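# Sort bronze bushings from turntable into crate

## Task

Transfer every bronze bushing from the turntable into the crate while all steel bushings stay on the turntable; the crate must stay level and seated in its corner guides, or the task fails.

## Robot and tools

Robot: two arms, left_arm (on the +y side, carrying a left hand) and right_arm (on the -y side, carrying a right hand). Each hand has five fingers driven by six motors. The side names do not match image sides.

Frames: the scene frame has its origin at table-top height midway between the nominal arm bases, +x out over the table, +z up. Reported hand positions, orientations (quat wxyz) and velocities are in each arm's own base frame (left base near (+0.067, +0.448, 0), right near (+0.068, -0.406, 0), both rotated only slightly about z). Fixed cameras and the table use the scene frame. Motion offsets are along the axes of that arm's current Hand target.

Hand point: a point 0.05 m in front of the palm. Its +z runs along the straight fingers, +y out of the palm, +x across the palm away from the thumb on the right hand (toward the thumb on the left hand). Straight fingers reach 0.06 to 0.07 m past it along +z, about 0.06 m behind it along -y. A wrist bracket on the little-finger side can strike things, and with fingers level the wrist may hang below the hand and touch the table first.

Row layout (used by execute_actions and move): one flat list of 28 numbers covering both arms, each in [-1, 1]. Order: left dx, dy, dz, rx, ry, rz; left little, ring, middle, index, thumb_bend, thumb_turn, force_limit, speed; then the same 14 for the right arm. The six pose numbers are an offset, not a pose, measured from that arm's Hand target at the start of the action or move; 1.0 equals 0.6 m of travel or 180 degrees of turn; rx, ry, rz form a single rotation vector. Repeating an offset moves the arm further. Sending all six pose numbers as 0 re-requests the current Hand target. Finger numbers are absolute targets: -1 open/straight, +1 closed; thumb_turn -1 beside the palm, +1 opposite the fingers. force_limit maps -1..+1 to about 0..10 N (0..15 N for the two thumb motors); speed rises from near zero at -1 to full at +0.48 and above. There is no 'no change' value: to keep a hand as is, resend its last carried-out eight numbers (before any, use hand_measured plus hand_force_limit and hand_speed). Thumb turned in and fingers closed can grip objects roughly 0.035 to 0.065 m thick; close at speed -0.94 or below for a gentle grip.

execute_actions(actions, cameras): actions is a list of actions; each action is up to 15 rows at 1/30 s each, and every row counts from the action's start pose; a short table repeats its last row. An empty list returns camera images. cameras: names, ["all"], or [].

move(target, speed, blend, stop_force, zero, blocking, cameras): straight-line paths toward one 28-number row or a list of up to 15 rows, all offsets from the same starting Hand targets. speed in m/s, 0.002 to 3.6, default 0.25 (turns capped at twice that in rad/s). blend in m rounds corners of a list. stop_force in N, 3 to 120, ends an arm's path when its wrist sensor feels that much push against its motion; unreliable when the hand turns and blind to light pushes. zero (only with stop_force) chooses whether to re-zero first. blocking=false returns early, not allowed with stop_force. Paths do not avoid obstacles or the other arm; avoid routes close to an arm's own base.

wait(seconds 0 to 10, cameras); stop(cameras) brakes a running move; zoom_image(camera one of cam_high, cam_left_wrist, cam_right_wrist; region [x0, y0, x1, y1] in pixels, at most 504 on a side); show_instructions() shows reference pages; zero_wrist_force(arm: left_arm or right_arm); finished_scene(scene: the current scene's number) ends the scene irreversibly.

Results: Hand target (the last commanded pose after clipping, the base for the next offsets), end_effector_position in metres, joint readings, wrist force/torque along the hand axes, and per motor hand_measured, hand_stopped_by (moving, target, force, stalled, fault) and hand_load_n (positive pushes a finger open; a dropped grip shows as load near 0). A move adds a 'move:' line: done, off_target, moving, held or fault, plus limits such as paced (pose clipped) or held (steps withheld). Hands often settle short of the Hand target; send the remaining gap as a new offset. Orientation commands are clipped to within 32 degrees of the measured orientation per step.

Cameras: cam_high (896x504, fixed), cam_left_wrist and cam_right_wrist (672x504 fisheye, on the hands).

Avoid: dropping parts or releasing them while moving; knocking items off the table; bumping or tilting the crate or pushing it out of its corner guides; knocking steel bushings off the turntable; collisions between the arms or one hand closing on the other; pressing past a firm contact (arms are stiff). An outside force near 150 N or a joint torque at its limit (wrist joints 25.7 N m) stops the arm for 10 s. Holding loads or stretching out for long heats motors toward an over-temperature stop. Loose objects may occasionally be nudged by outside pushes.

Each tool is called after "Emit:" as name(argument=value, ...), one argument or row to a line, values as JSON.

Reference images:

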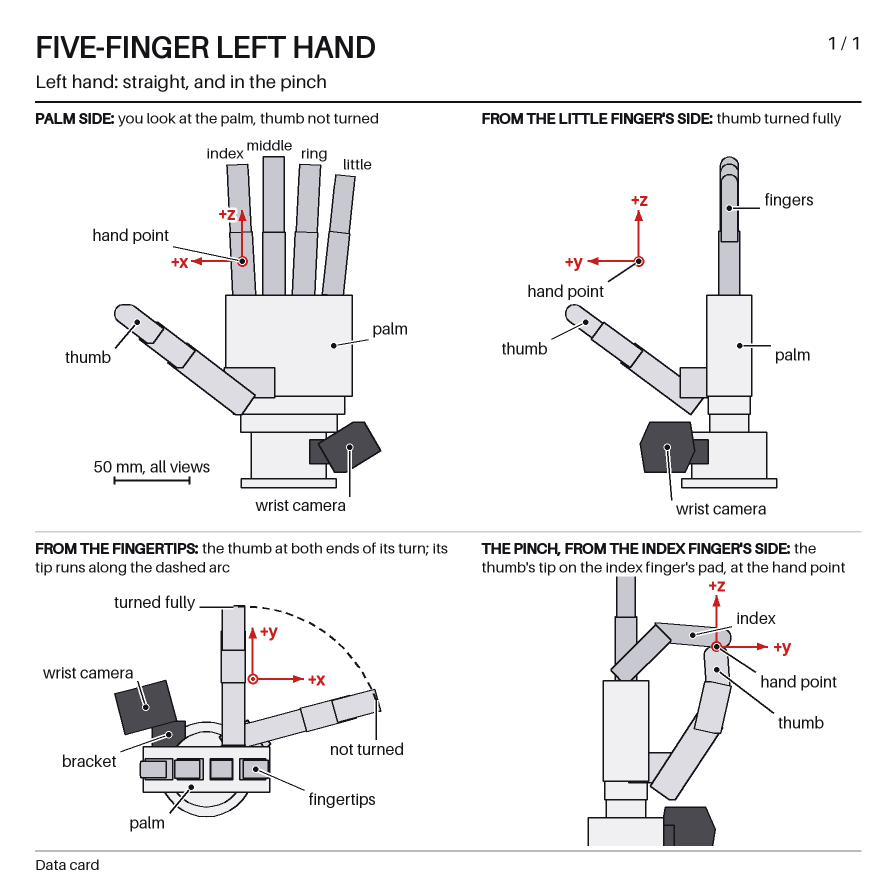

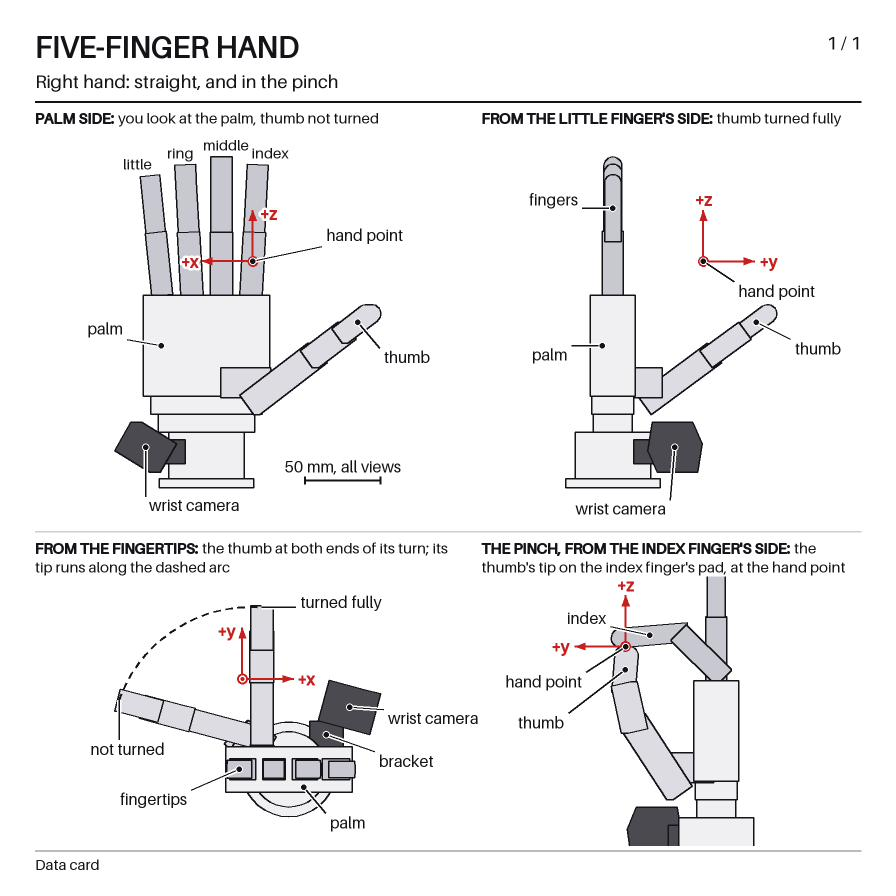

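## Session

Emit:
execute_actions(
  actions=[],
)

Scene clock: 0.00 s.
left_arm: end_effector_position=(+0.6669, -0.1120, +0.2620) hand_measured=(-1.000, -1.000, -1.000, -1.000, -1.000, -1.000) hand_load_n=(+0.0, +0.0, +0.0, +0.0, +0.0, +0.0) hand_stopped_by=(target, target, target, target, target, target) hand_force_limit=0.00 hand_speed=-0.80 end_effector_quat_wxyz=(-0.344, +0.845, -0.177, +0.368) | right_arm: end_effector_position=(+0.4273, -0.2213, +0.1822) hand_measured=(-1.000, -1.000, -1.000, -1.000, -1.000, -1.000) hand_load_n=(+0.0, +0.0, +0.0, +0.0, +0.0, +0.0) hand_stopped_by=(target, target, target, target, target, target) hand_force_limit=0.00 hand_speed=-0.80 end_effector_quat_wxyz=(+0.064, +0.843, +0.534, -0.005)
Joint positions: left_arm=[3.072 -1.916 -1.4 2.711 -2.097 2.195] | right_arm=[-0.703 -1.317 1.683 1.086 1.618 -0.263]
Joint velocities: within noise
Joint torques (N m): no reading
Wrist force (N): no reading
Wrist torque (N m): no reading
Wrist force, peak (N): no reading
Hand target: left_arm +0.6669, -0.1120, +0.2620; -0.344, +0.845, -0.177, +0.368 | right_arm +0.4273, -0.2213, +0.1822; +0.064, +0.843, +0.534, -0.005

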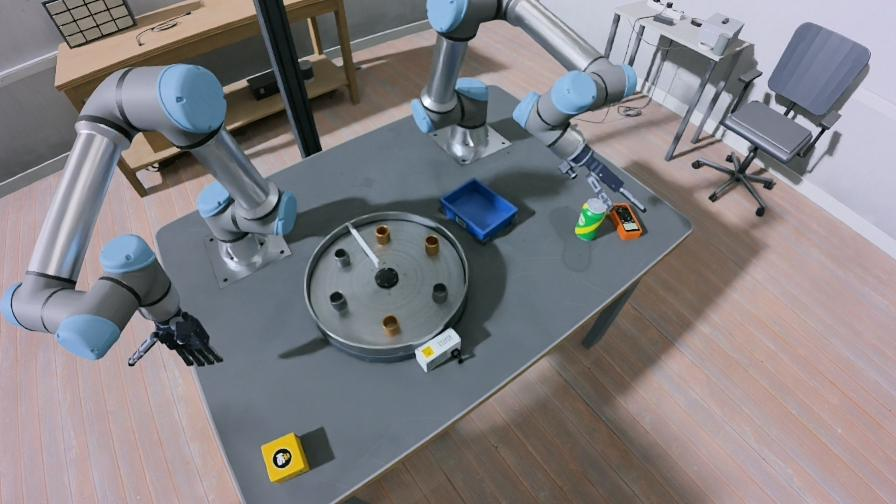

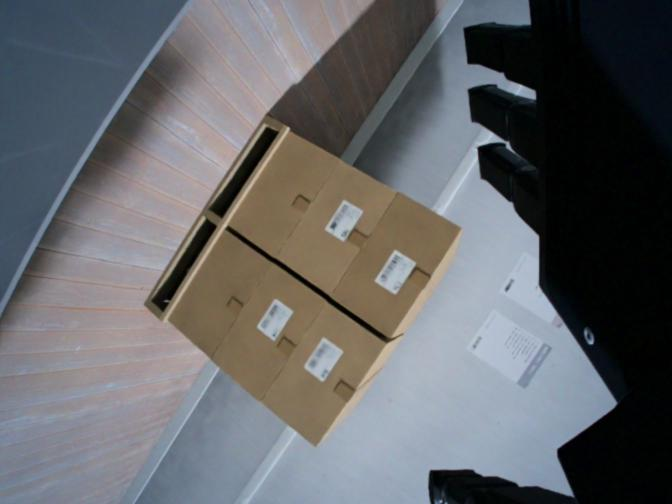

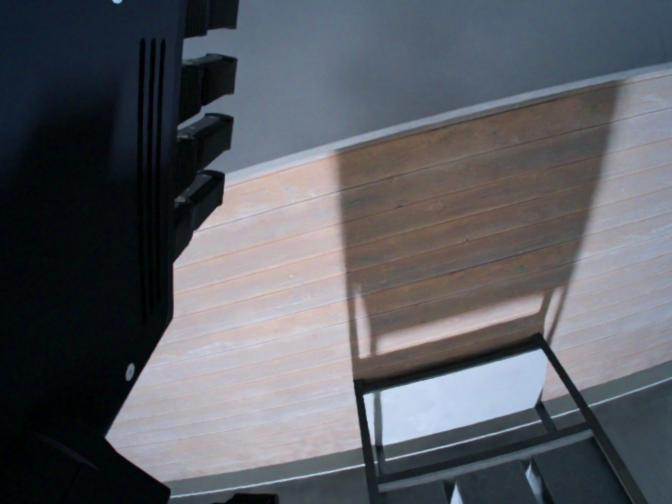

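Emit:
zoom_image(
  camera="cam_high",
  region=[280, 160, 540, 380],
)

Emit:
wait(
  seconds=1,
  cameras=["cam_high"],
)

Scaled by 1.938 from the camera's 896x504 image, which has a finer 1280x720 frame.

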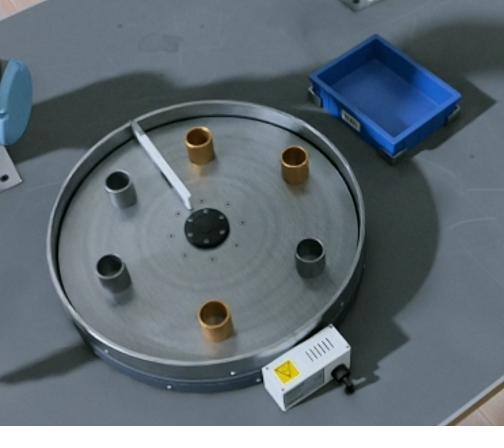

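Scene clock: 6.40 s.
left_arm: end_effector_position=(+0.6669, -0.1120, +0.2620) hand_measured=(-1.000, -1.000, -1.000, -1.000, -1.000, -1.000) hand_load_n=(+0.0, +0.0, +0.0, +0.0, +0.0, -0.5) hand_stopped_by=(target, target, target, target, target, target) hand_force_limit=0.00 hand_speed=-0.80 end_effector_quat_wxyz=(-0.344, +0.845, -0.177, +0.368) | right_arm: end_effector_position=(+0.4273, -0.2213, +0.1822) hand_measured=(-1.000, -1.000, -1.000, -1.000, -1.000, -1.000) hand_load_n=(+0.0, +0.0, +0.0, +0.0, +0.0, +0.0) hand_stopped_by=(target, target, target, target, target, target) hand_force_limit=0.00 hand_speed=-0.80 end_effector_quat_wxyz=(+0.064, +0.843, +0.534, -0.005)
Joint positions: left_arm=[3.072 -1.916 -1.4 2.711 -2.097 2.195] | right_arm=[-0.703 -1.317 1.683 1.086 1.618 -0.263]
Joint torques (N m): left_arm=[0.52 35.46 21.76 -0.05 -0.31 -0.02] | right_arm=[-1.12 -27.67 -17.23 2.24 0.1 0.01]
Wrist force (N): left_arm=[0.1 0.0 -0.1] | right_arm=[0.2 0.0 -0.1]
Wrist torque (N m): left_arm=[0.01 -0.01 0.00] | right_arm=[0.00 -0.04 0.01]
Wrist force, peak (N): left_arm=[-0.2 -0.4 0.2] | right_arm=[0.7 0.0 0.3]
Hand target: left_arm +0.6669, -0.1120, +0.2620; -0.344, +0.845, -0.177, +0.368 | right_arm +0.4273, -0.2213, +0.1822; +0.064, +0.843, +0.534, -0.005
wait: 1.00 s; at rest from the start
Images, in order (width x height): cam_high 896x504.

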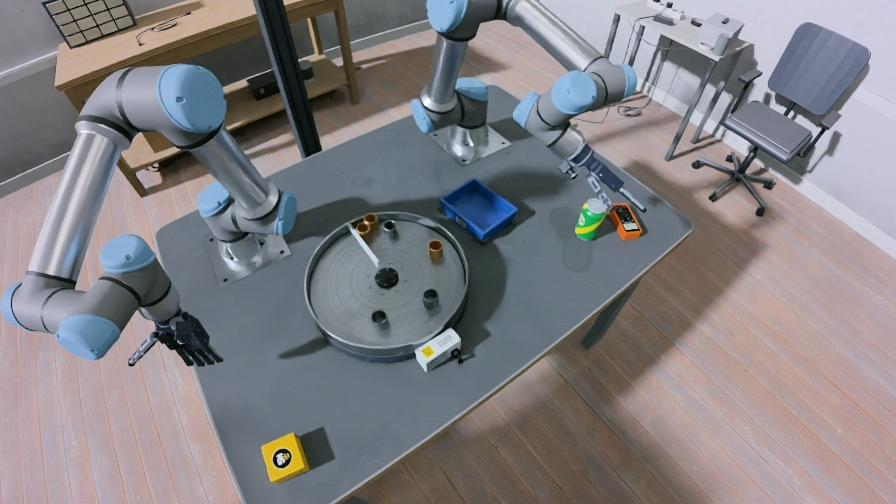

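Emit:
wait(
  seconds=3,
  cameras=["cam_high"],
)

Emit:
zoom_image(
  camera="cam_high",
  region=[280, 160, 540, 380],
)

Emit:
wait(
  seconds=10,
  cameras=["cam_high"],
)

Emit:
zoom_image(
  camera="cam_high",
  region=[280, 160, 540, 380],
)

Scene clock: 13.13 s.
left_arm: end_effector_position=(+0.6669, -0.1120, +0.2620) hand_measured=(-1.000, -1.000, -1.000, -1.000, -1.000, -1.000) hand_load_n=(+0.0, +0.0, +0.0, +0.0, +0.0, -0.5) hand_stopped_by=(target, target, target, target, target, target) hand_force_limit=0.00 hand_speed=-0.80 end_effector_quat_wxyz=(-0.344, +0.845, -0.177, +0.368) | right_arm: end_effector_position=(+0.4273, -0.2213, +0.1822) hand_measured=(-1.000, -1.000, -1.000, -1.000, -1.000, -1.000) hand_load_n=(+0.0, +0.0, +0.0, +0.0, +0.0, +0.0) hand_stopped_by=(target, target, target, target, target, target) hand_force_limit=0.00 hand_speed=-0.80 end_effector_quat_wxyz=(+0.064, +0.843, +0.534, -0.005)
Joint positions: left_arm=[3.072 -1.916 -1.4 2.711 -2.097 2.195] | right_arm=[-0.703 -1.317 1.683 1.086 1.618 -0.263]
Joint torques (N m): left_arm=[0.47 36.16 22.17 -0.02 -0.33 -0.07] | right_arm=[-0.72 -29.24 -17.92 2.28 0.24 0.01]
Wrist force (N): left_arm=[-0.1 -0.1 0.1] | right_arm=[0.1 -0.2 0.2]
Wrist torque (N m): left_arm=[-0.01 0.03 -0.01] | right_arm=[-0.04 -0.02 -0.01]
Wrist force, peak (N): left_arm=[-0.3 -0.3 0.2] | right_arm=[-0.3 0.5 0.2]
Hand target: left_arm +0.6669, -0.1120, +0.2620; -0.344, +0.845, -0.177, +0.368 | right_arm +0.4273, -0.2213, +0.1822; +0.064, +0.843, +0.534, -0.005
wait: 3.00 s; at rest from the start
Images, in order (width x height): cam_high 896x504.

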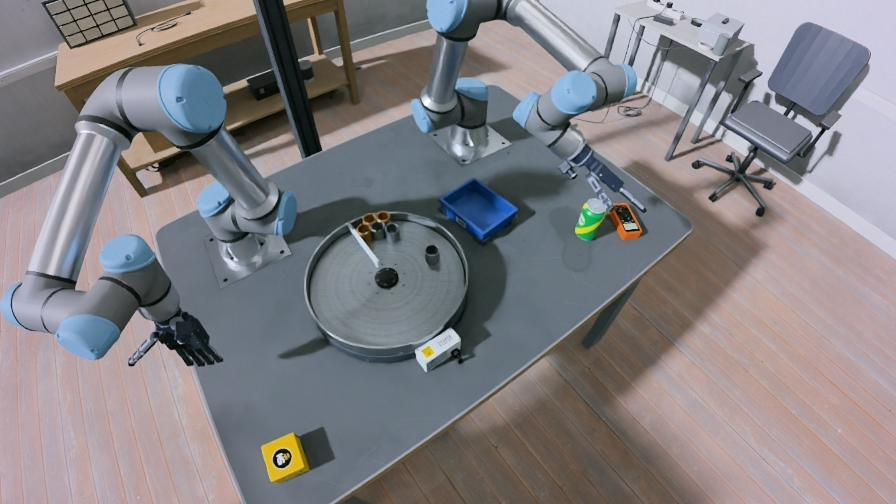

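Scaled by 1.938 from the camera's 896x504 image, which has a finer 1280x720 frame.

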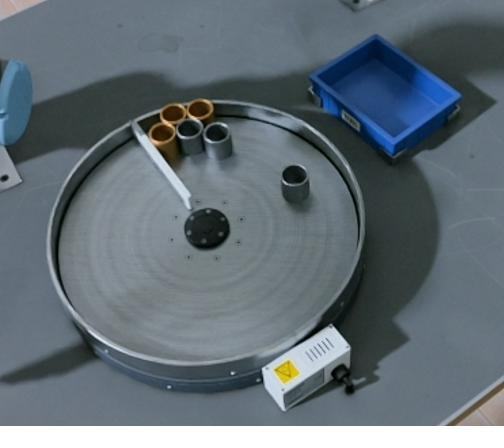

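Scene clock: 23.13 s.
left_arm: end_effector_position=(+0.6669, -0.1120, +0.2620) hand_measured=(-1.000, -1.000, -1.000, -1.000, -1.000, -1.000) hand_load_n=(+0.0, +0.5, +0.0, +0.0, +0.0, -0.5) hand_stopped_by=(target, target, target, target, target, target) hand_force_limit=0.00 hand_speed=-0.80 end_effector_quat_wxyz=(-0.344, +0.845, -0.177, +0.368) | right_arm: end_effector_position=(+0.4273, -0.2213, +0.1822) hand_measured=(-1.000, -1.000, -1.000, -1.000, -1.000, -1.000) hand_load_n=(+0.0, +0.0, +0.0, +0.0, +0.0, +0.0) hand_stopped_by=(target, target, target, target, target, target) hand_force_limit=0.00 hand_speed=-0.80 end_effector_quat_wxyz=(+0.064, +0.843, +0.534, -0.005)
Joint positions: left_arm=[3.072 -1.916 -1.4 2.711 -2.097 2.195] | right_arm=[-0.703 -1.317 1.683 1.086 1.618 -0.263]
Joint torques (N m): left_arm=[0.03 37.15 22.73 0.09 -0.28 -0.1] | right_arm=[-1.21 -28.09 -17.58 2.55 0.43 0.12]
Wrist force (N): left_arm=[-0.1 0.0 0.0] | right_arm=[0.2 0.0 -0.2]
Wrist torque (N m): left_arm=[0.01 0.02 -0.01] | right_arm=[0.01 -0.03 0.01]
Wrist force, peak (N): left_arm=[-0.4 -0.3 0.1] | right_arm=[0.5 0.3 0.2]
Hand target: left_arm +0.6669, -0.1120, +0.2620; -0.344, +0.845, -0.177, +0.368 | right_arm +0.4273, -0.2213, +0.1822; +0.064, +0.843, +0.534, -0.005
wait: 10.00 s; at rest by 0.17 s
Images, in order (width x height): cam_high 896x504.

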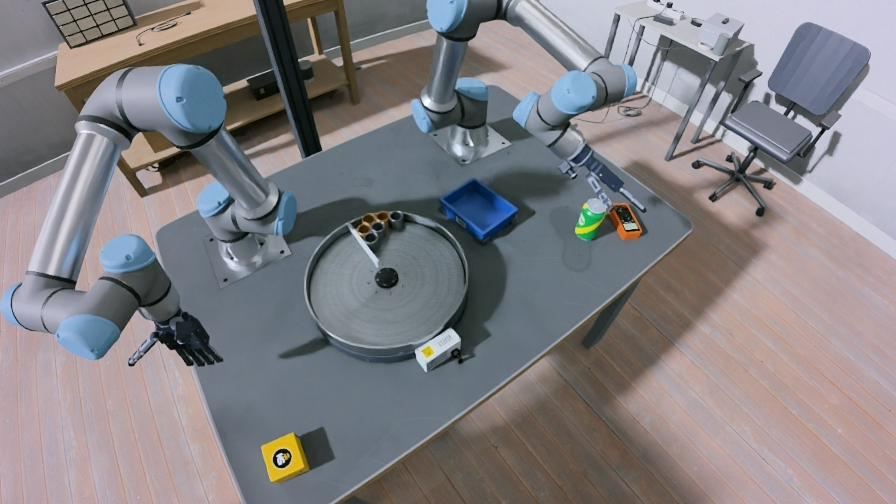

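Scaled by 1.938 from the camera's 896x504 image, which has a finer 1280x720 frame.

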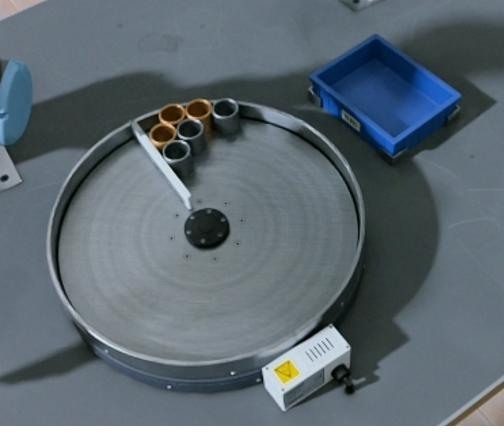

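Emit:
zoom_image(
  camera="cam_high",
  region=[300, 190, 480, 290],
)

Emit:
zoom_image(
  camera="cam_high",
  region=[420, 160, 540, 250],
)

Emit:
zoom_image(
  camera="cam_high",
  region=[290, 270, 480, 390],
)

Scaled by 2.800 from the camera's 896x504 image, which has a finer 1280x720 frame.

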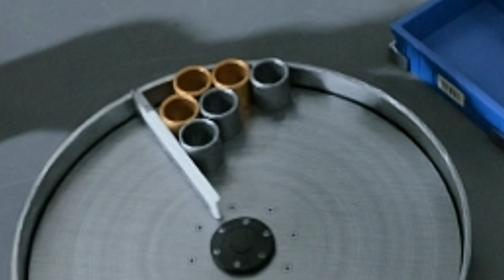

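Scaled by 4.200 from the camera's 896x504 image, which has a finer 1280x720 frame.

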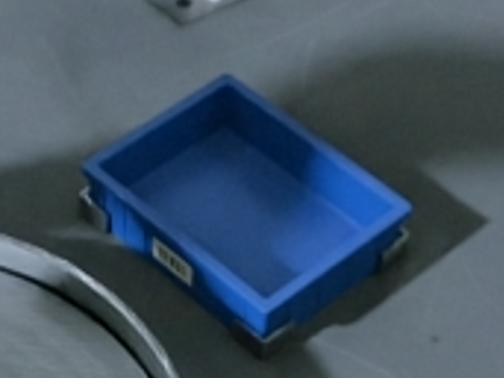

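Scaled by 2.653 from the camera's 896x504 image, which has a finer 1280x720 frame.

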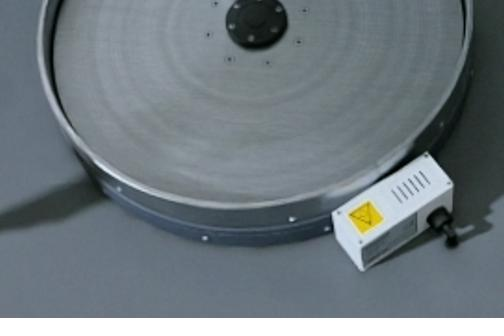

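Emit:
move(
  target=[
    [0.05,-0.071,-0.049,0,0,0, 1,1,1,0,-0.4,1,0,0.0, 0,0,0,0,0,0,-1,-1,-1,-1,-1,-1,0,-0.8],
    [-0.047,0.363,-0.702,-0.176,0.477,0.4537, 1,1,1,0,-0.4,1,0,0.0, 0,0,0,0,0,0,-1,-1,-1,-1,-1,-1,0,-0.8],
  ],
  blend=[0.05,0],
  speed=0.4,
  cameras=["cam_high","cam_left_wrist"],
)

Scene clock: 107.97 s.
left_arm: end_effector_position=(+0.3246, -0.4392, +0.2998) hand_measured=(+1.000, +1.000, +1.000, +0.000, -0.400, +0.858) hand_load_n=(+0.0, +0.0, -2.5, +0.0, +3.0, +13.5) hand_stopped_by=(target, target, target, target, target, force) hand_force_limit=0.00 hand_speed=0.00 end_effector_quat_wxyz=(+0.080, -0.154, +0.874, -0.455) | right_arm: end_effector_position=(+0.4273, -0.2213, +0.1822) hand_measured=(-1.000, -1.000, -1.000, -1.000, -1.000, -1.000) hand_load_n=(+0.0, +0.0, +0.0, +0.0, +0.0, +0.0) hand_stopped_by=(target, target, target, target, target, target) hand_force_limit=0.00 hand_speed=-0.80 end_effector_quat_wxyz=(+0.064, +0.843, +0.534, -0.005)
Joint positions: left_arm=[2.744 -1.704 -1.493 2.396 -0.926 3.697] | right_arm=[-0.703 -1.317 1.683 1.086 1.618 -0.263]
Joint torques (N m): left_arm=[-7.02 17.38 34.86 -2.68 0.53 2.01] | right_arm=[-1.32 -33.01 -18.39 3.13 1.04 0.14]
Wrist force (N): left_arm=[0.2 -0.5 -0.1] | right_arm=[0.3 0.1 0.2]
Wrist torque (N m): left_arm=[0.01 -0.18 -0.03] | right_arm=[0.01 -0.06 0.02]
Wrist force, peak (N): left_arm=[-0.8 1.3 0.9] | right_arm=[-0.1 0.6 -0.1]
Hand target: left_arm +0.3246, -0.4392, +0.2997; +0.080, -0.154, +0.874, -0.454 | right_arm +0.4273, -0.2213, +0.1822; +0.064, +0.843, +0.534, -0.005
Off the commanded pose: left_arm 0.000 m, 0 deg | right_arm 0.000 m, 0 deg.
move: done; blend cut to 0.0299 m at target 1
camera_calibration:
cam_left_wrist: T_world_to_cam=[[-0.0428604, -0.619083, 0.784155, -0.491198], [-0.97058, 0.211935, 0.114271, 0.37515], [-0.236933, -0.756188, -0.609953, 0.0379829], [0, 0, 0, 1]] pos_world=[0.35206, -0.354878, 0.365475]
Images, in order (width x height): cam_high 896x504, cam_left_wrist 672x504.

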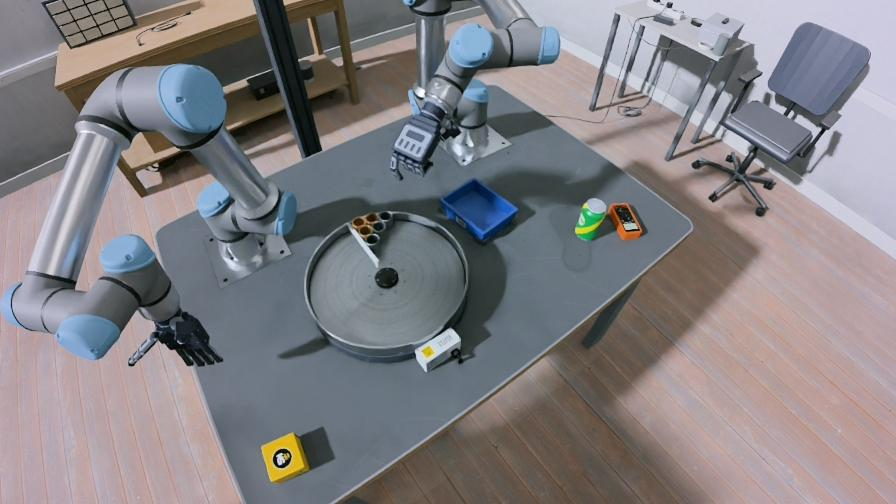

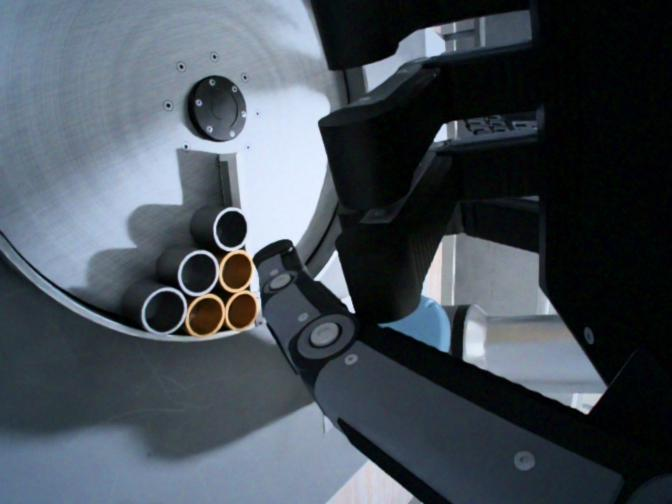

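Emit:
move(
  target=[0.1185,0.0752,0.0667,0.0272,0.1406,0.0895, 1,1,-1,-0.1,-0.6,1,0,0.0, 0,0,0,0,0,0,-1,-1,-1,-1,-1,-1,0,-0.8],
  speed=0.3,
  cameras=["cam_high","cam_left_wrist"],
)

Scene clock: 151.07 s.
left_arm: end_effector_position=(+0.2601, -0.4699, +0.2399) hand_measured=(+1.000, +1.000, -1.000, -0.100, -0.600, +0.858) hand_load_n=(+0.0, +0.0, +0.0, +0.0, +0.0, +0.0) hand_stopped_by=(target, target, target, target, target, force) hand_force_limit=0.00 hand_speed=0.00 end_effector_quat_wxyz=(-0.044, +0.075, +0.863, -0.498) | right_arm: end_effector_position=(+0.4273, -0.2213, +0.1822) hand_measured=(-1.000, -1.000, -1.000, -1.000, -1.000, -1.000) hand_load_n=(+0.0, +0.0, +0.0, +0.0, +0.0, +0.0) hand_stopped_by=(target, target, target, target, target, target) hand_force_limit=0.00 hand_speed=-0.80 end_effector_quat_wxyz=(+0.064, +0.843, +0.534, -0.005)
Joint positions: left_arm=[2.719 -1.881 -1.547 2.26 -0.575 4.243] | right_arm=[-0.703 -1.317 1.683 1.086 1.618 -0.263]
Joint torques (N m): left_arm=[-7.3 23.62 32.56 -3.78 2.86 1.96] | right_arm=[-1.34 -34.15 -20.43 3.18 1.43 0.16]
Wrist force (N): left_arm=[-0.4 -0.5 -0.3] | right_arm=[-0.1 -0.1 -0.1]
Wrist torque (N m): left_arm=[0.03 -0.10 -0.06] | right_arm=[0.00 0.01 -0.01]
Wrist force, peak (N): left_arm=[-0.7 -0.5 -0.3] | right_arm=[0.5 0.2 -0.2]
Hand target: left_arm +0.2601, -0.4700, +0.2398; -0.044, +0.075, +0.863, -0.498 | right_arm +0.4273, -0.2213, +0.1822; +0.064, +0.843, +0.534, -0.005
Off the commanded pose: left_arm 0.000 m, 0 deg | right_arm 0.000 m, 0 deg.
move: done
camera_calibration:
cam_left_wrist: T_world_to_cam=[[-0.334085, -0.445127, 0.830812, -0.31973], [-0.733231, 0.676605, 0.0676612, 0.493666], [-0.59225, -0.586573, -0.552425, 0.121167], [0, 0, 0, 1]] pos_world=[0.326915, -0.405264, 0.29917]
Images, in order (width x height): cam_high 896x504, cam_left_wrist 672x504.

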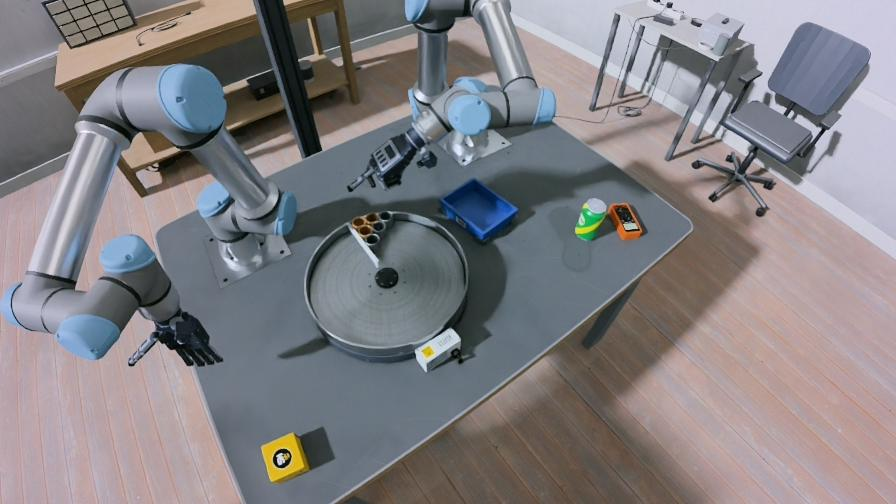

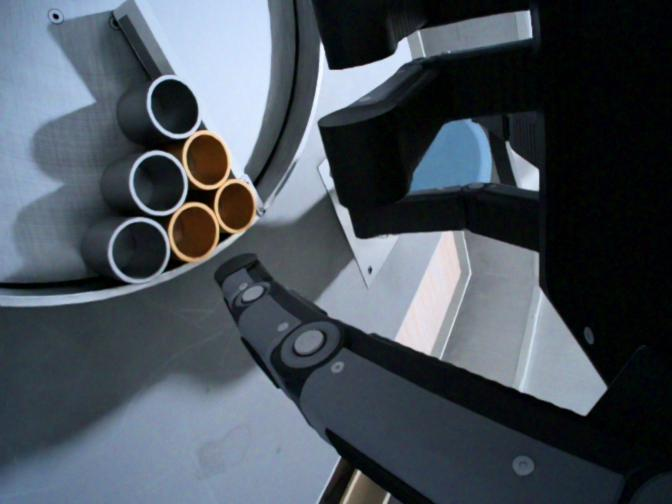

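Emit:
zoom_image(
  camera="cam_left_wrist",
  region=[200, 0, 600, 400],
)

Scaled by 1.260 from the camera's 672x504 image, which has a finer 960x720 frame.

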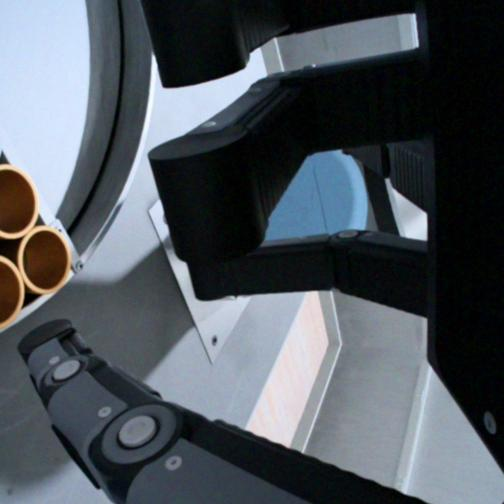

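Emit:
move(
  target=[-0.1468,0.1792,-0.0437,0.0278,0,0, -1,-1,-1,0,-0.6,-1,0,0.0, 0,0,0,0,0,0,-1,-1,-1,-1,-1,-1,0,-0.8],
  speed=0.3,
  cameras=["cam_high","cam_left_wrist"],
)

Scene clock: 204.23 s.
left_arm: end_effector_position=(+0.3601, -0.4099, +0.1598) hand_measured=(-1.000, -1.000, -1.000, +0.000, -0.600, -1.000) hand_load_n=(+0.0, +0.0, +0.0, +0.0, +0.0, +0.0) hand_stopped_by=(target, target, target, target, target, target) hand_force_limit=0.00 hand_speed=0.00 end_effector_quat_wxyz=(-0.047, +0.073, +0.840, -0.535) | right_arm: end_effector_position=(+0.4273, -0.2213, +0.1822) hand_measured=(-1.000, -1.000, -1.000, -1.000, -1.000, -1.000) hand_load_n=(+0.0, +0.0, +0.0, +0.0, +0.0, +0.0) hand_stopped_by=(target, target, target, target, target, target) hand_force_limit=0.00 hand_speed=-0.80 end_effector_quat_wxyz=(+0.064, +0.843, +0.534, -0.005)
Joint positions: left_arm=[2.953 -2.12 -1.562 2.141 -0.437 4.678] | right_arm=[-0.703 -1.317 1.683 1.086 1.618 -0.263]
Joint torques (N m): left_arm=[7.11 29.28 29.11 -4.42 2.98 1.94] | right_arm=[-1.4 -33.48 -19.81 3.12 1.5 0.47]
Wrist force (N): left_arm=[-0.3 -0.6 0.0] | right_arm=[-0.2 -0.1 0.0]
Wrist torque (N m): left_arm=[0.00 -0.14 -0.05] | right_arm=[-0.02 0.02 -0.02]
Wrist force, peak (N): left_arm=[0.2 -2.0 0.0] | right_arm=[-0.1 0.4 -0.5]
Hand target: left_arm +0.3601, -0.4099, +0.1598; -0.047, +0.073, +0.840, -0.535 | right_arm +0.4273, -0.2213, +0.1822; +0.064, +0.843, +0.534, -0.005
Off the commanded pose: left_arm 0.000 m, 0 deg | right_arm 0.000 m, 0 deg.
move: done
camera_calibration:
cam_left_wrist: T_world_to_cam=[[-0.321111, -0.37194, 0.870947, -0.174265], [-0.732634, 0.680317, 0.0204147, 0.540639], [-0.600112, -0.63153, -0.490953, 0.145913], [0, 0, 0, 1]] pos_world=[0.427696, -0.340474, 0.212375]
Images, in order (width x height): cam_high 896x504, cam_left_wrist 672x504.

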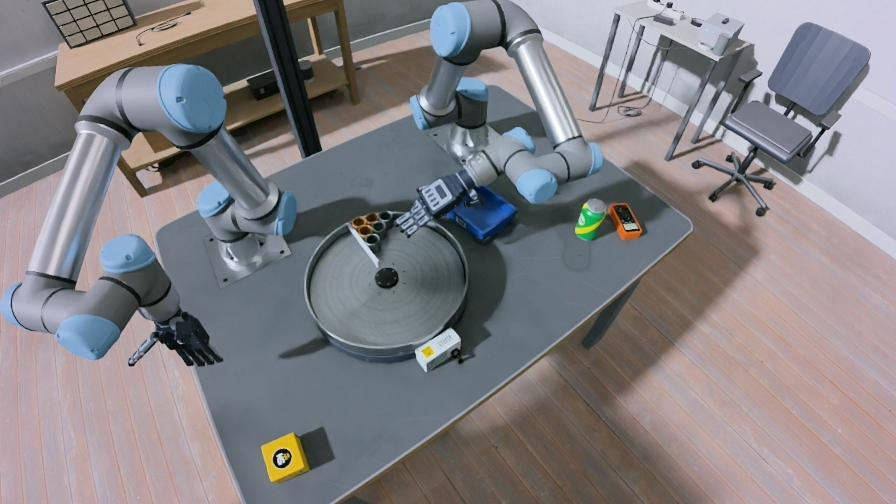

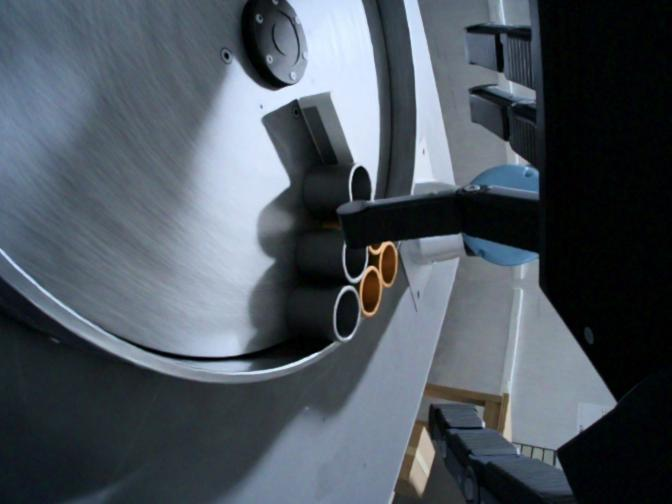

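Emit:
move(
  target=[0.1717,-0.0295,0.1413,-0.0276,-0.074,-0.0385, -1,-1,-1,0.3,-0.6,-1,0,0.0, 0,0,0,0,0,0,-1,-1,-1,-1,-1,-1,0,-0.8],
  speed=0.3,
  cameras=["cam_high","cam_left_wrist"],
)

Scene clock: 250.70 s.
left_arm: end_effector_position=(+0.2440, -0.4750, +0.1401) hand_measured=(-1.000, -1.000, -1.000, +0.300, -0.600, -1.000) hand_load_n=(+0.0, +0.0, +0.0, +0.0, +0.0, +0.0) hand_stopped_by=(target, target, target, target, target, target) hand_force_limit=0.00 hand_speed=0.00 end_effector_quat_wxyz=(+0.021, -0.038, +0.865, -0.499) | right_arm: end_effector_position=(+0.4273, -0.2213, +0.1822) hand_measured=(-1.000, -1.000, -1.000, -1.000, -1.000, -1.000) hand_load_n=(+0.0, +0.0, +0.0, +0.0, +0.0, +0.0) hand_stopped_by=(target, target, target, target, target, target) hand_force_limit=0.00 hand_speed=-0.80 end_effector_quat_wxyz=(+0.064, +0.843, +0.534, -0.005)
Joint positions: left_arm=[2.658 -1.791 -1.861 2.834 -0.754 3.803] | right_arm=[-0.703 -1.317 1.683 1.086 1.618 -0.263]
Joint torques (N m): left_arm=[-6.89 34.78 5.59 1.06 -0.58 -1.83] | right_arm=[-1.12 -34.43 -20.69 3.14 1.55 0.58]
Wrist force (N): left_arm=[-0.1 -0.6 -0.3] | right_arm=[-0.1 0.0 0.2]
Wrist torque (N m): left_arm=[0.00 -0.17 0.06] | right_arm=[-0.01 0.01 -0.01]
Wrist force, peak (N): left_arm=[-1.4 -0.4 -0.8] | right_arm=[0.5 -0.2 -0.2]
Hand target: left_arm +0.2440, -0.4750, +0.1401; +0.022, -0.038, +0.865, -0.499 | right_arm +0.4273, -0.2213, +0.1822; +0.064, +0.843, +0.534, -0.005
Off the commanded pose: left_arm 0.000 m, 0 deg | right_arm 0.000 m, 0 deg.
move: done
camera_calibration:
cam_left_wrist: T_world_to_cam=[[-0.207567, -0.516391, 0.830817, -0.309197], [-0.88331, 0.463883, 0.0676432, 0.42763], [-0.420332, -0.719828, -0.55242, -0.0517545], [0, 0, 0, 1]] pos_world=[0.291796, -0.395291, 0.19937]
Images, in order (width x height): cam_high 896x504, cam_left_wrist 672x504.

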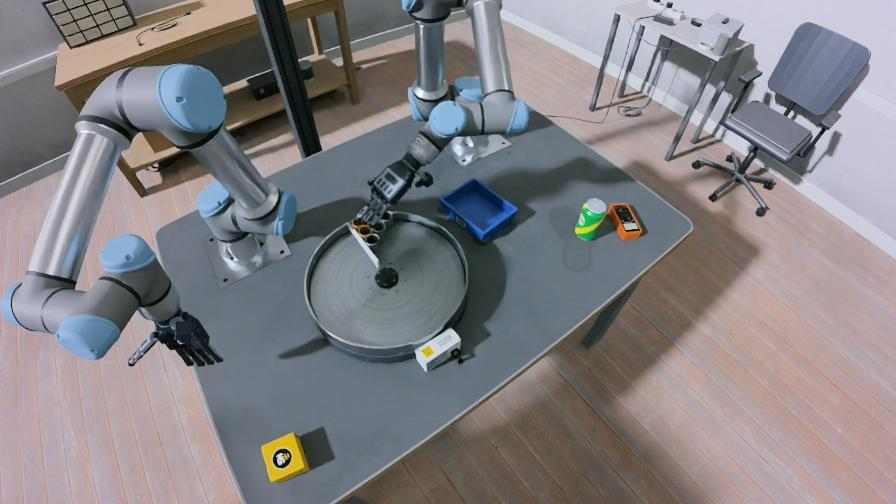

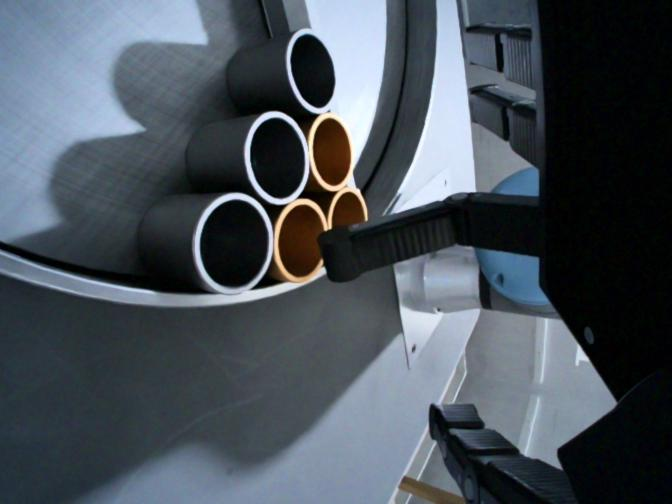

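Emit:
move(
  target=[-0.0026,0.083,0.0462,0,0,0, -1,-1,-1,0.3,-0.6,-1,0,0.0, 0,0,0,0,0,0,-1,-1,-1,-1,-1,-1,0,-0.8],
  speed=0.06,
  stop_force=5,
  cameras=["cam_left_wrist"],
)

Scene clock: 269.03 s.
left_arm: end_effector_position=(+0.2453, -0.4739, +0.0850) hand_measured=(-1.000, -1.000, -1.000, +0.300, -0.600, -1.000) hand_load_n=(+0.0, +0.0, +0.0, -4.5, +0.0, +0.0) hand_stopped_by=(target, target, target, target, target, target) hand_force_limit=0.00 hand_speed=0.00 end_effector_quat_wxyz=(+0.022, -0.038, +0.865, -0.499) | right_arm: end_effector_position=(+0.4273, -0.2213, +0.1822) hand_measured=(-1.000, -1.000, -1.000, -1.000, -1.000, -1.000) hand_load_n=(+0.0, +0.0, +0.0, +0.0, +0.0, +0.0) hand_stopped_by=(target, target, target, target, target, target) hand_force_limit=0.00 hand_speed=-0.80 end_effector_quat_wxyz=(+0.064, +0.843, +0.534, -0.005)
Joint positions: left_arm=[2.662 -1.867 -1.929 2.974 -0.752 3.807] | right_arm=[-0.703 -1.317 1.683 1.086 1.618 -0.263]
Joint torques (N m): left_arm=[-6.39 35.74 28.41 -2.84 1.29 0.39] | right_arm=[-1 -34.6 -21.43 3.05 1.7 0.72]
Wrist force (N): left_arm=[-2.7 -0.7 -5.9] | right_arm=[-0.1 -0.4 0.1]
Wrist torque (N m): left_arm=[0.07 -0.10 -0.08] | right_arm=[-0.06 0.00 -0.02]
Wrist force, peak (N): left_arm=[-3.7 -4.5 -9.3] | right_arm=[0.3 -0.3 -0.4]
Hand target: left_arm +0.2453, -0.4739, +0.0849; +0.022, -0.038, +0.865, -0.499 (not the last commanded pose) | right_arm +0.4273, -0.2213, +0.1822; +0.064, +0.843, +0.534, -0.005
Off the commanded pose: left_arm 0.002 m, 0 deg | right_arm 0.000 m, 0 deg.
move: contact (left_arm)
camera_calibration:
cam_left_wrist: T_world_to_cam=[[-0.207547, -0.516625, 0.830676, -0.262658], [-0.883362, 0.463772, 0.0677248, 0.431955], [-0.420233, -0.719732, -0.552622, -0.080817], [0, 0, 0, 1]] pos_world=[0.293097, -0.394191, 0.144268]
Images, in order (width x height): cam_left_wrist 672x504.

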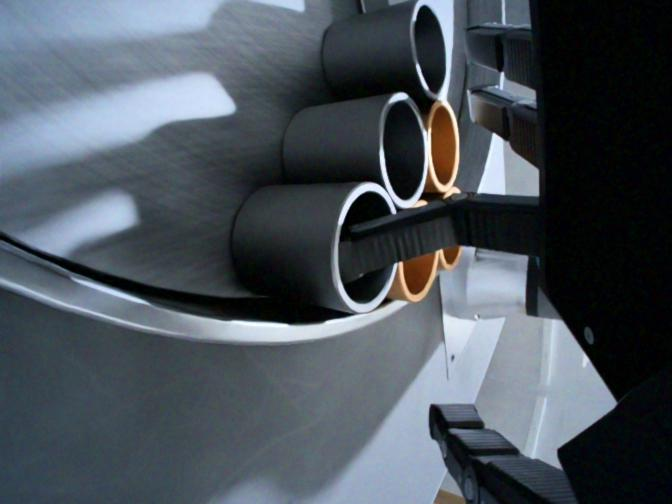

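Emit:
move(
  target=[
    [-0.0305,0.0102,-0.0275,0,0,0, -1,-1,-1,0.3,-0.6,-1,0,0.0, 0,0,0,0,0,0,-1,-1,-1,-1,-1,-1,0,-0.8],
    [-0.1617,-0.0332,0.0475,0,0,0, -1,-1,-1,0.3,-0.6,-1,0,0.0, 0,0,0,0,0,0,-1,-1,-1,-1,-1,-1,0,-0.8],
    [-0.1617,-0.0981,0.010,0,0,0, -1,-1,-1,0.3,-0.6,-1,0,0.0, 0,0,0,0,0,0,-1,-1,-1,-1,-1,-1,0,-0.8],
  ],
  speed=0.08,
  blend=[0.01,0,0],
  cameras=["cam_left_wrist","cam_high"],
)

Scene clock: 289.03 s.
left_arm: end_effector_position=(+0.3450, -0.5000, +0.1327) hand_measured=(-1.000, -1.000, -1.000, +0.300, -0.600, -1.000) hand_load_n=(+0.0, +0.0, +0.0, +0.0, +0.0, +0.0) hand_stopped_by=(target, target, target, target, target, target) hand_force_limit=0.00 hand_speed=0.00 end_effector_quat_wxyz=(+0.022, -0.038, +0.865, -0.499) | right_arm: end_effector_position=(+0.4273, -0.2213, +0.1822) hand_measured=(-1.000, -1.000, -1.000, -1.000, -1.000, -1.000) hand_load_n=(+0.0, +0.0, +0.0, +0.0, +0.0, +0.0) hand_stopped_by=(target, target, target, target, target, target) hand_force_limit=0.00 hand_speed=-0.80 end_effector_quat_wxyz=(+0.064, +0.843, +0.534, -0.005)
Joint positions: left_arm=[2.712 -2.009 -1.588 2.734 -0.719 3.863] | right_arm=[-0.703 -1.317 1.683 1.086 1.618 -0.263]
Joint torques (N m): left_arm=[5.47 44.7 32.35 -2.98 1.97 1.97] | right_arm=[-1.38 -33.94 -21.41 3.31 1.63 0.84]
Wrist force (N): left_arm=[0.1 -0.5 -0.1] | right_arm=[0.0 0.1 -0.1]
Wrist torque (N m): left_arm=[0.01 -0.16 0.02] | right_arm=[0.02 0.00 -0.01]
Wrist force, peak (N): left_arm=[-2.4 -0.7 -6.3] | right_arm=[0.1 -0.2 -0.6]
Hand target: left_arm +0.3450, -0.5000, +0.1328; +0.022, -0.038, +0.865, -0.499 | right_arm +0.4273, -0.2213, +0.1822; +0.064, +0.843, +0.534, -0.005
Off the commanded pose: left_arm 0.000 m, 0 deg | right_arm 0.000 m, 0 deg.
move: done
camera_calibration:
cam_left_wrist: T_world_to_cam=[[-0.207547, -0.516625, 0.830676, -0.295156], [-0.883362, 0.463772, 0.0677248, 0.528893], [-0.420233, -0.719732, -0.552622, -0.0312895], [0, 0, 0, 1]] pos_world=[0.392797, -0.420291, 0.192068]
Images, in order (width x height): cam_high 896x504, cam_left_wrist 672x504.

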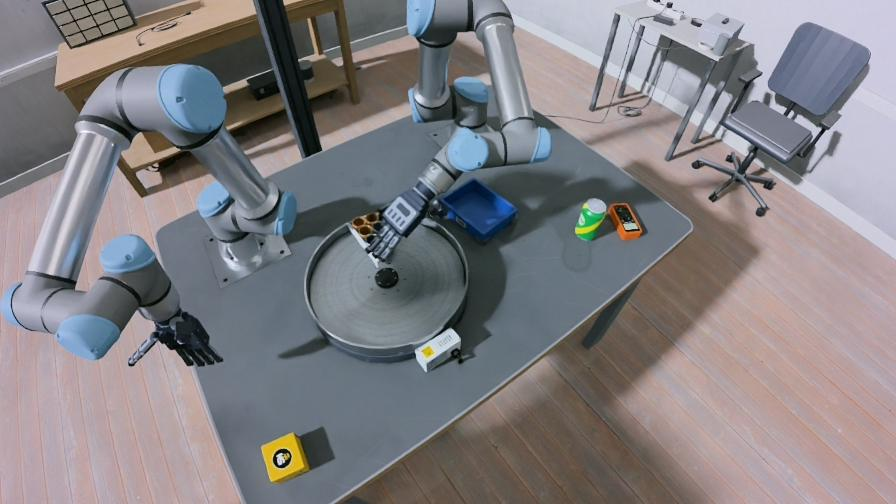

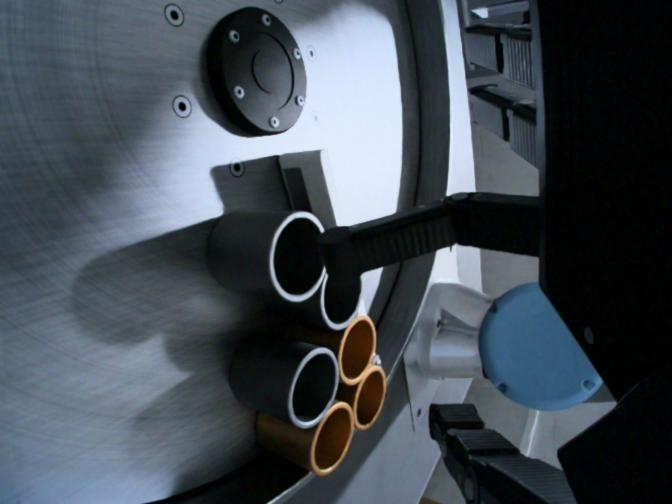

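Emit:
move(
  target=[0.1883,0.0152,-0.0007,0,0,0, -1,-1,-1,0.3,-0.6,-1,0,0.0, 0,0,0,0,0,0,-1,-1,-1,-1,-1,-1,0,-0.8],
  speed=0.25,
)

Emit:
move(
  target=[0,0.0563,0.0325,0,0,0, -1,-1,-1,0.3,-0.6,-1,0,0.0, 0,0,0,0,0,0,-1,-1,-1,-1,-1,-1,0,-0.8],
  speed=0.06,
  stop_force=5,
  cameras=["cam_left_wrist"],
)

Scene clock: 318.73 s.
left_arm: end_effector_position=(+0.2321, -0.5049, +0.1252) hand_measured=(-1.000, -1.000, -1.000, +0.300, -0.600, -1.000) hand_load_n=(+0.0, +0.0, +0.0, +0.0, +0.0, +0.0) hand_stopped_by=(target, target, target, target, target, target) hand_force_limit=0.00 hand_speed=0.00 end_effector_quat_wxyz=(+0.022, -0.038, +0.865, -0.499) | right_arm: end_effector_position=(+0.4273, -0.2213, +0.1822) hand_measured=(-1.000, -1.000, -1.000, -1.000, -1.000, -1.000) hand_load_n=(+0.0, +0.0, +0.0, +0.0, +0.0, +0.0) hand_stopped_by=(target, target, target, target, target, target) hand_force_limit=0.00 hand_speed=-0.80 end_effector_quat_wxyz=(+0.064, +0.843, +0.534, -0.005)
Joint positions: left_arm=[2.572 -1.829 -1.843 2.914 -0.815 3.717] | right_arm=[-0.703 -1.317 1.683 1.086 1.618 -0.263]
Joint torques (N m): left_arm=[-6.82 36.41 4.75 1.25 -0.53 -1.8] | right_arm=[-0.93 -34.57 -22.53 3.19 1.61 0.84]
Wrist force (N): left_arm=[-0.2 -0.7 -0.2] | right_arm=[0.1 0.0 0.1]
Wrist torque (N m): left_arm=[-0.03 -0.16 0.07] | right_arm=[0.00 -0.01 0.00]
Wrist force, peak (N): left_arm=[-1.3 -0.7 0.0] | right_arm=[-0.1 0.0 -0.7]
Hand target: left_arm +0.2320, -0.5049, +0.1252; +0.022, -0.038, +0.865, -0.499 | right_arm +0.4273, -0.2213, +0.1822; +0.064, +0.843, +0.534, -0.005
Off the commanded pose: left_arm 0.000 m, 0 deg | right_arm 0.000 m, 0 deg.
move: done

Scene clock: 320.50 s.
left_arm: end_effector_position=(+0.2320, -0.5049, +0.0862) hand_measured=(-1.000, -1.000, -1.000, +0.300, -0.600, -1.000) hand_load_n=(+0.0, +0.0, +0.0, +0.0, +0.0, +0.0) hand_stopped_by=(target, target, target, target, target, target) hand_force_limit=0.00 hand_speed=0.00 end_effector_quat_wxyz=(+0.022, -0.038, +0.865, -0.499) | right_arm: end_effector_position=(+0.4273, -0.2213, +0.1822) hand_measured=(-1.000, -1.000, -1.000, -1.000, -1.000, -1.000) hand_load_n=(+0.0, +0.0, +0.0, +0.0, +0.0, +0.0) hand_stopped_by=(target, target, target, target, target, target) hand_force_limit=0.00 hand_speed=-0.80 end_effector_quat_wxyz=(+0.064, +0.843, +0.534, -0.005)
Joint positions: left_arm=[2.572 -1.882 -1.89 3.014 -0.815 3.716] | right_arm=[-0.703 -1.317 1.683 1.086 1.618 -0.263]
Joint torques (N m): left_arm=[-6.96 21.42 3.9 1.26 -0.69 -1.91] | right_arm=[-1.12 -34.88 -22 3.2 1.53 0.74]
Wrist force (N): left_arm=[-0.2 -0.5 -0.1] | right_arm=[0.0 0.2 -0.3]
Wrist torque (N m): left_arm=[-0.01 -0.14 0.06] | right_arm=[0.05 0.00 0.00]
Wrist force, peak (N): left_arm=[-0.2 -0.9 -0.7] | right_arm=[-0.1 0.1 -0.5]
Hand target: left_arm +0.2320, -0.5049, +0.0862; +0.022, -0.038, +0.865, -0.499 | right_arm +0.4273, -0.2213, +0.1822; +0.064, +0.843, +0.534, -0.005
Off the commanded pose: left_arm 0.000 m, 0 deg | right_arm 0.000 m, 0 deg.
move: done
camera_calibration:
cam_left_wrist: T_world_to_cam=[[-0.207547, -0.516625, 0.830676, -0.282514], [-0.883362, 0.463772, 0.0677248, 0.434495], [-0.420233, -0.719732, -0.552622, -0.107999], [0, 0, 0, 1]] pos_world=[0.279797, -0.425191, 0.145568]
Images, in order (width x height): cam_left_wrist 672x504.

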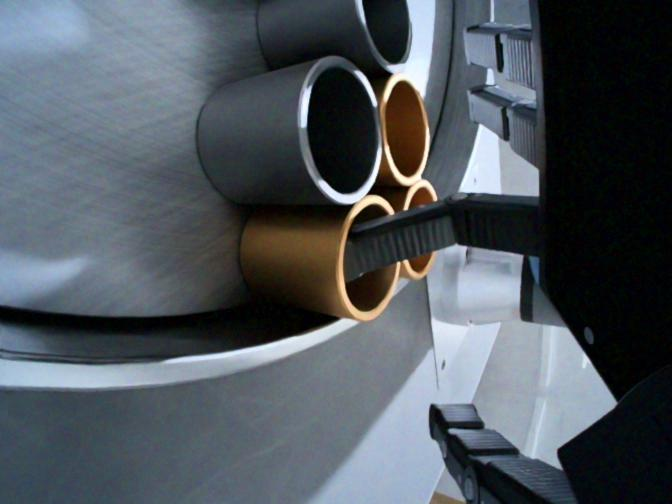

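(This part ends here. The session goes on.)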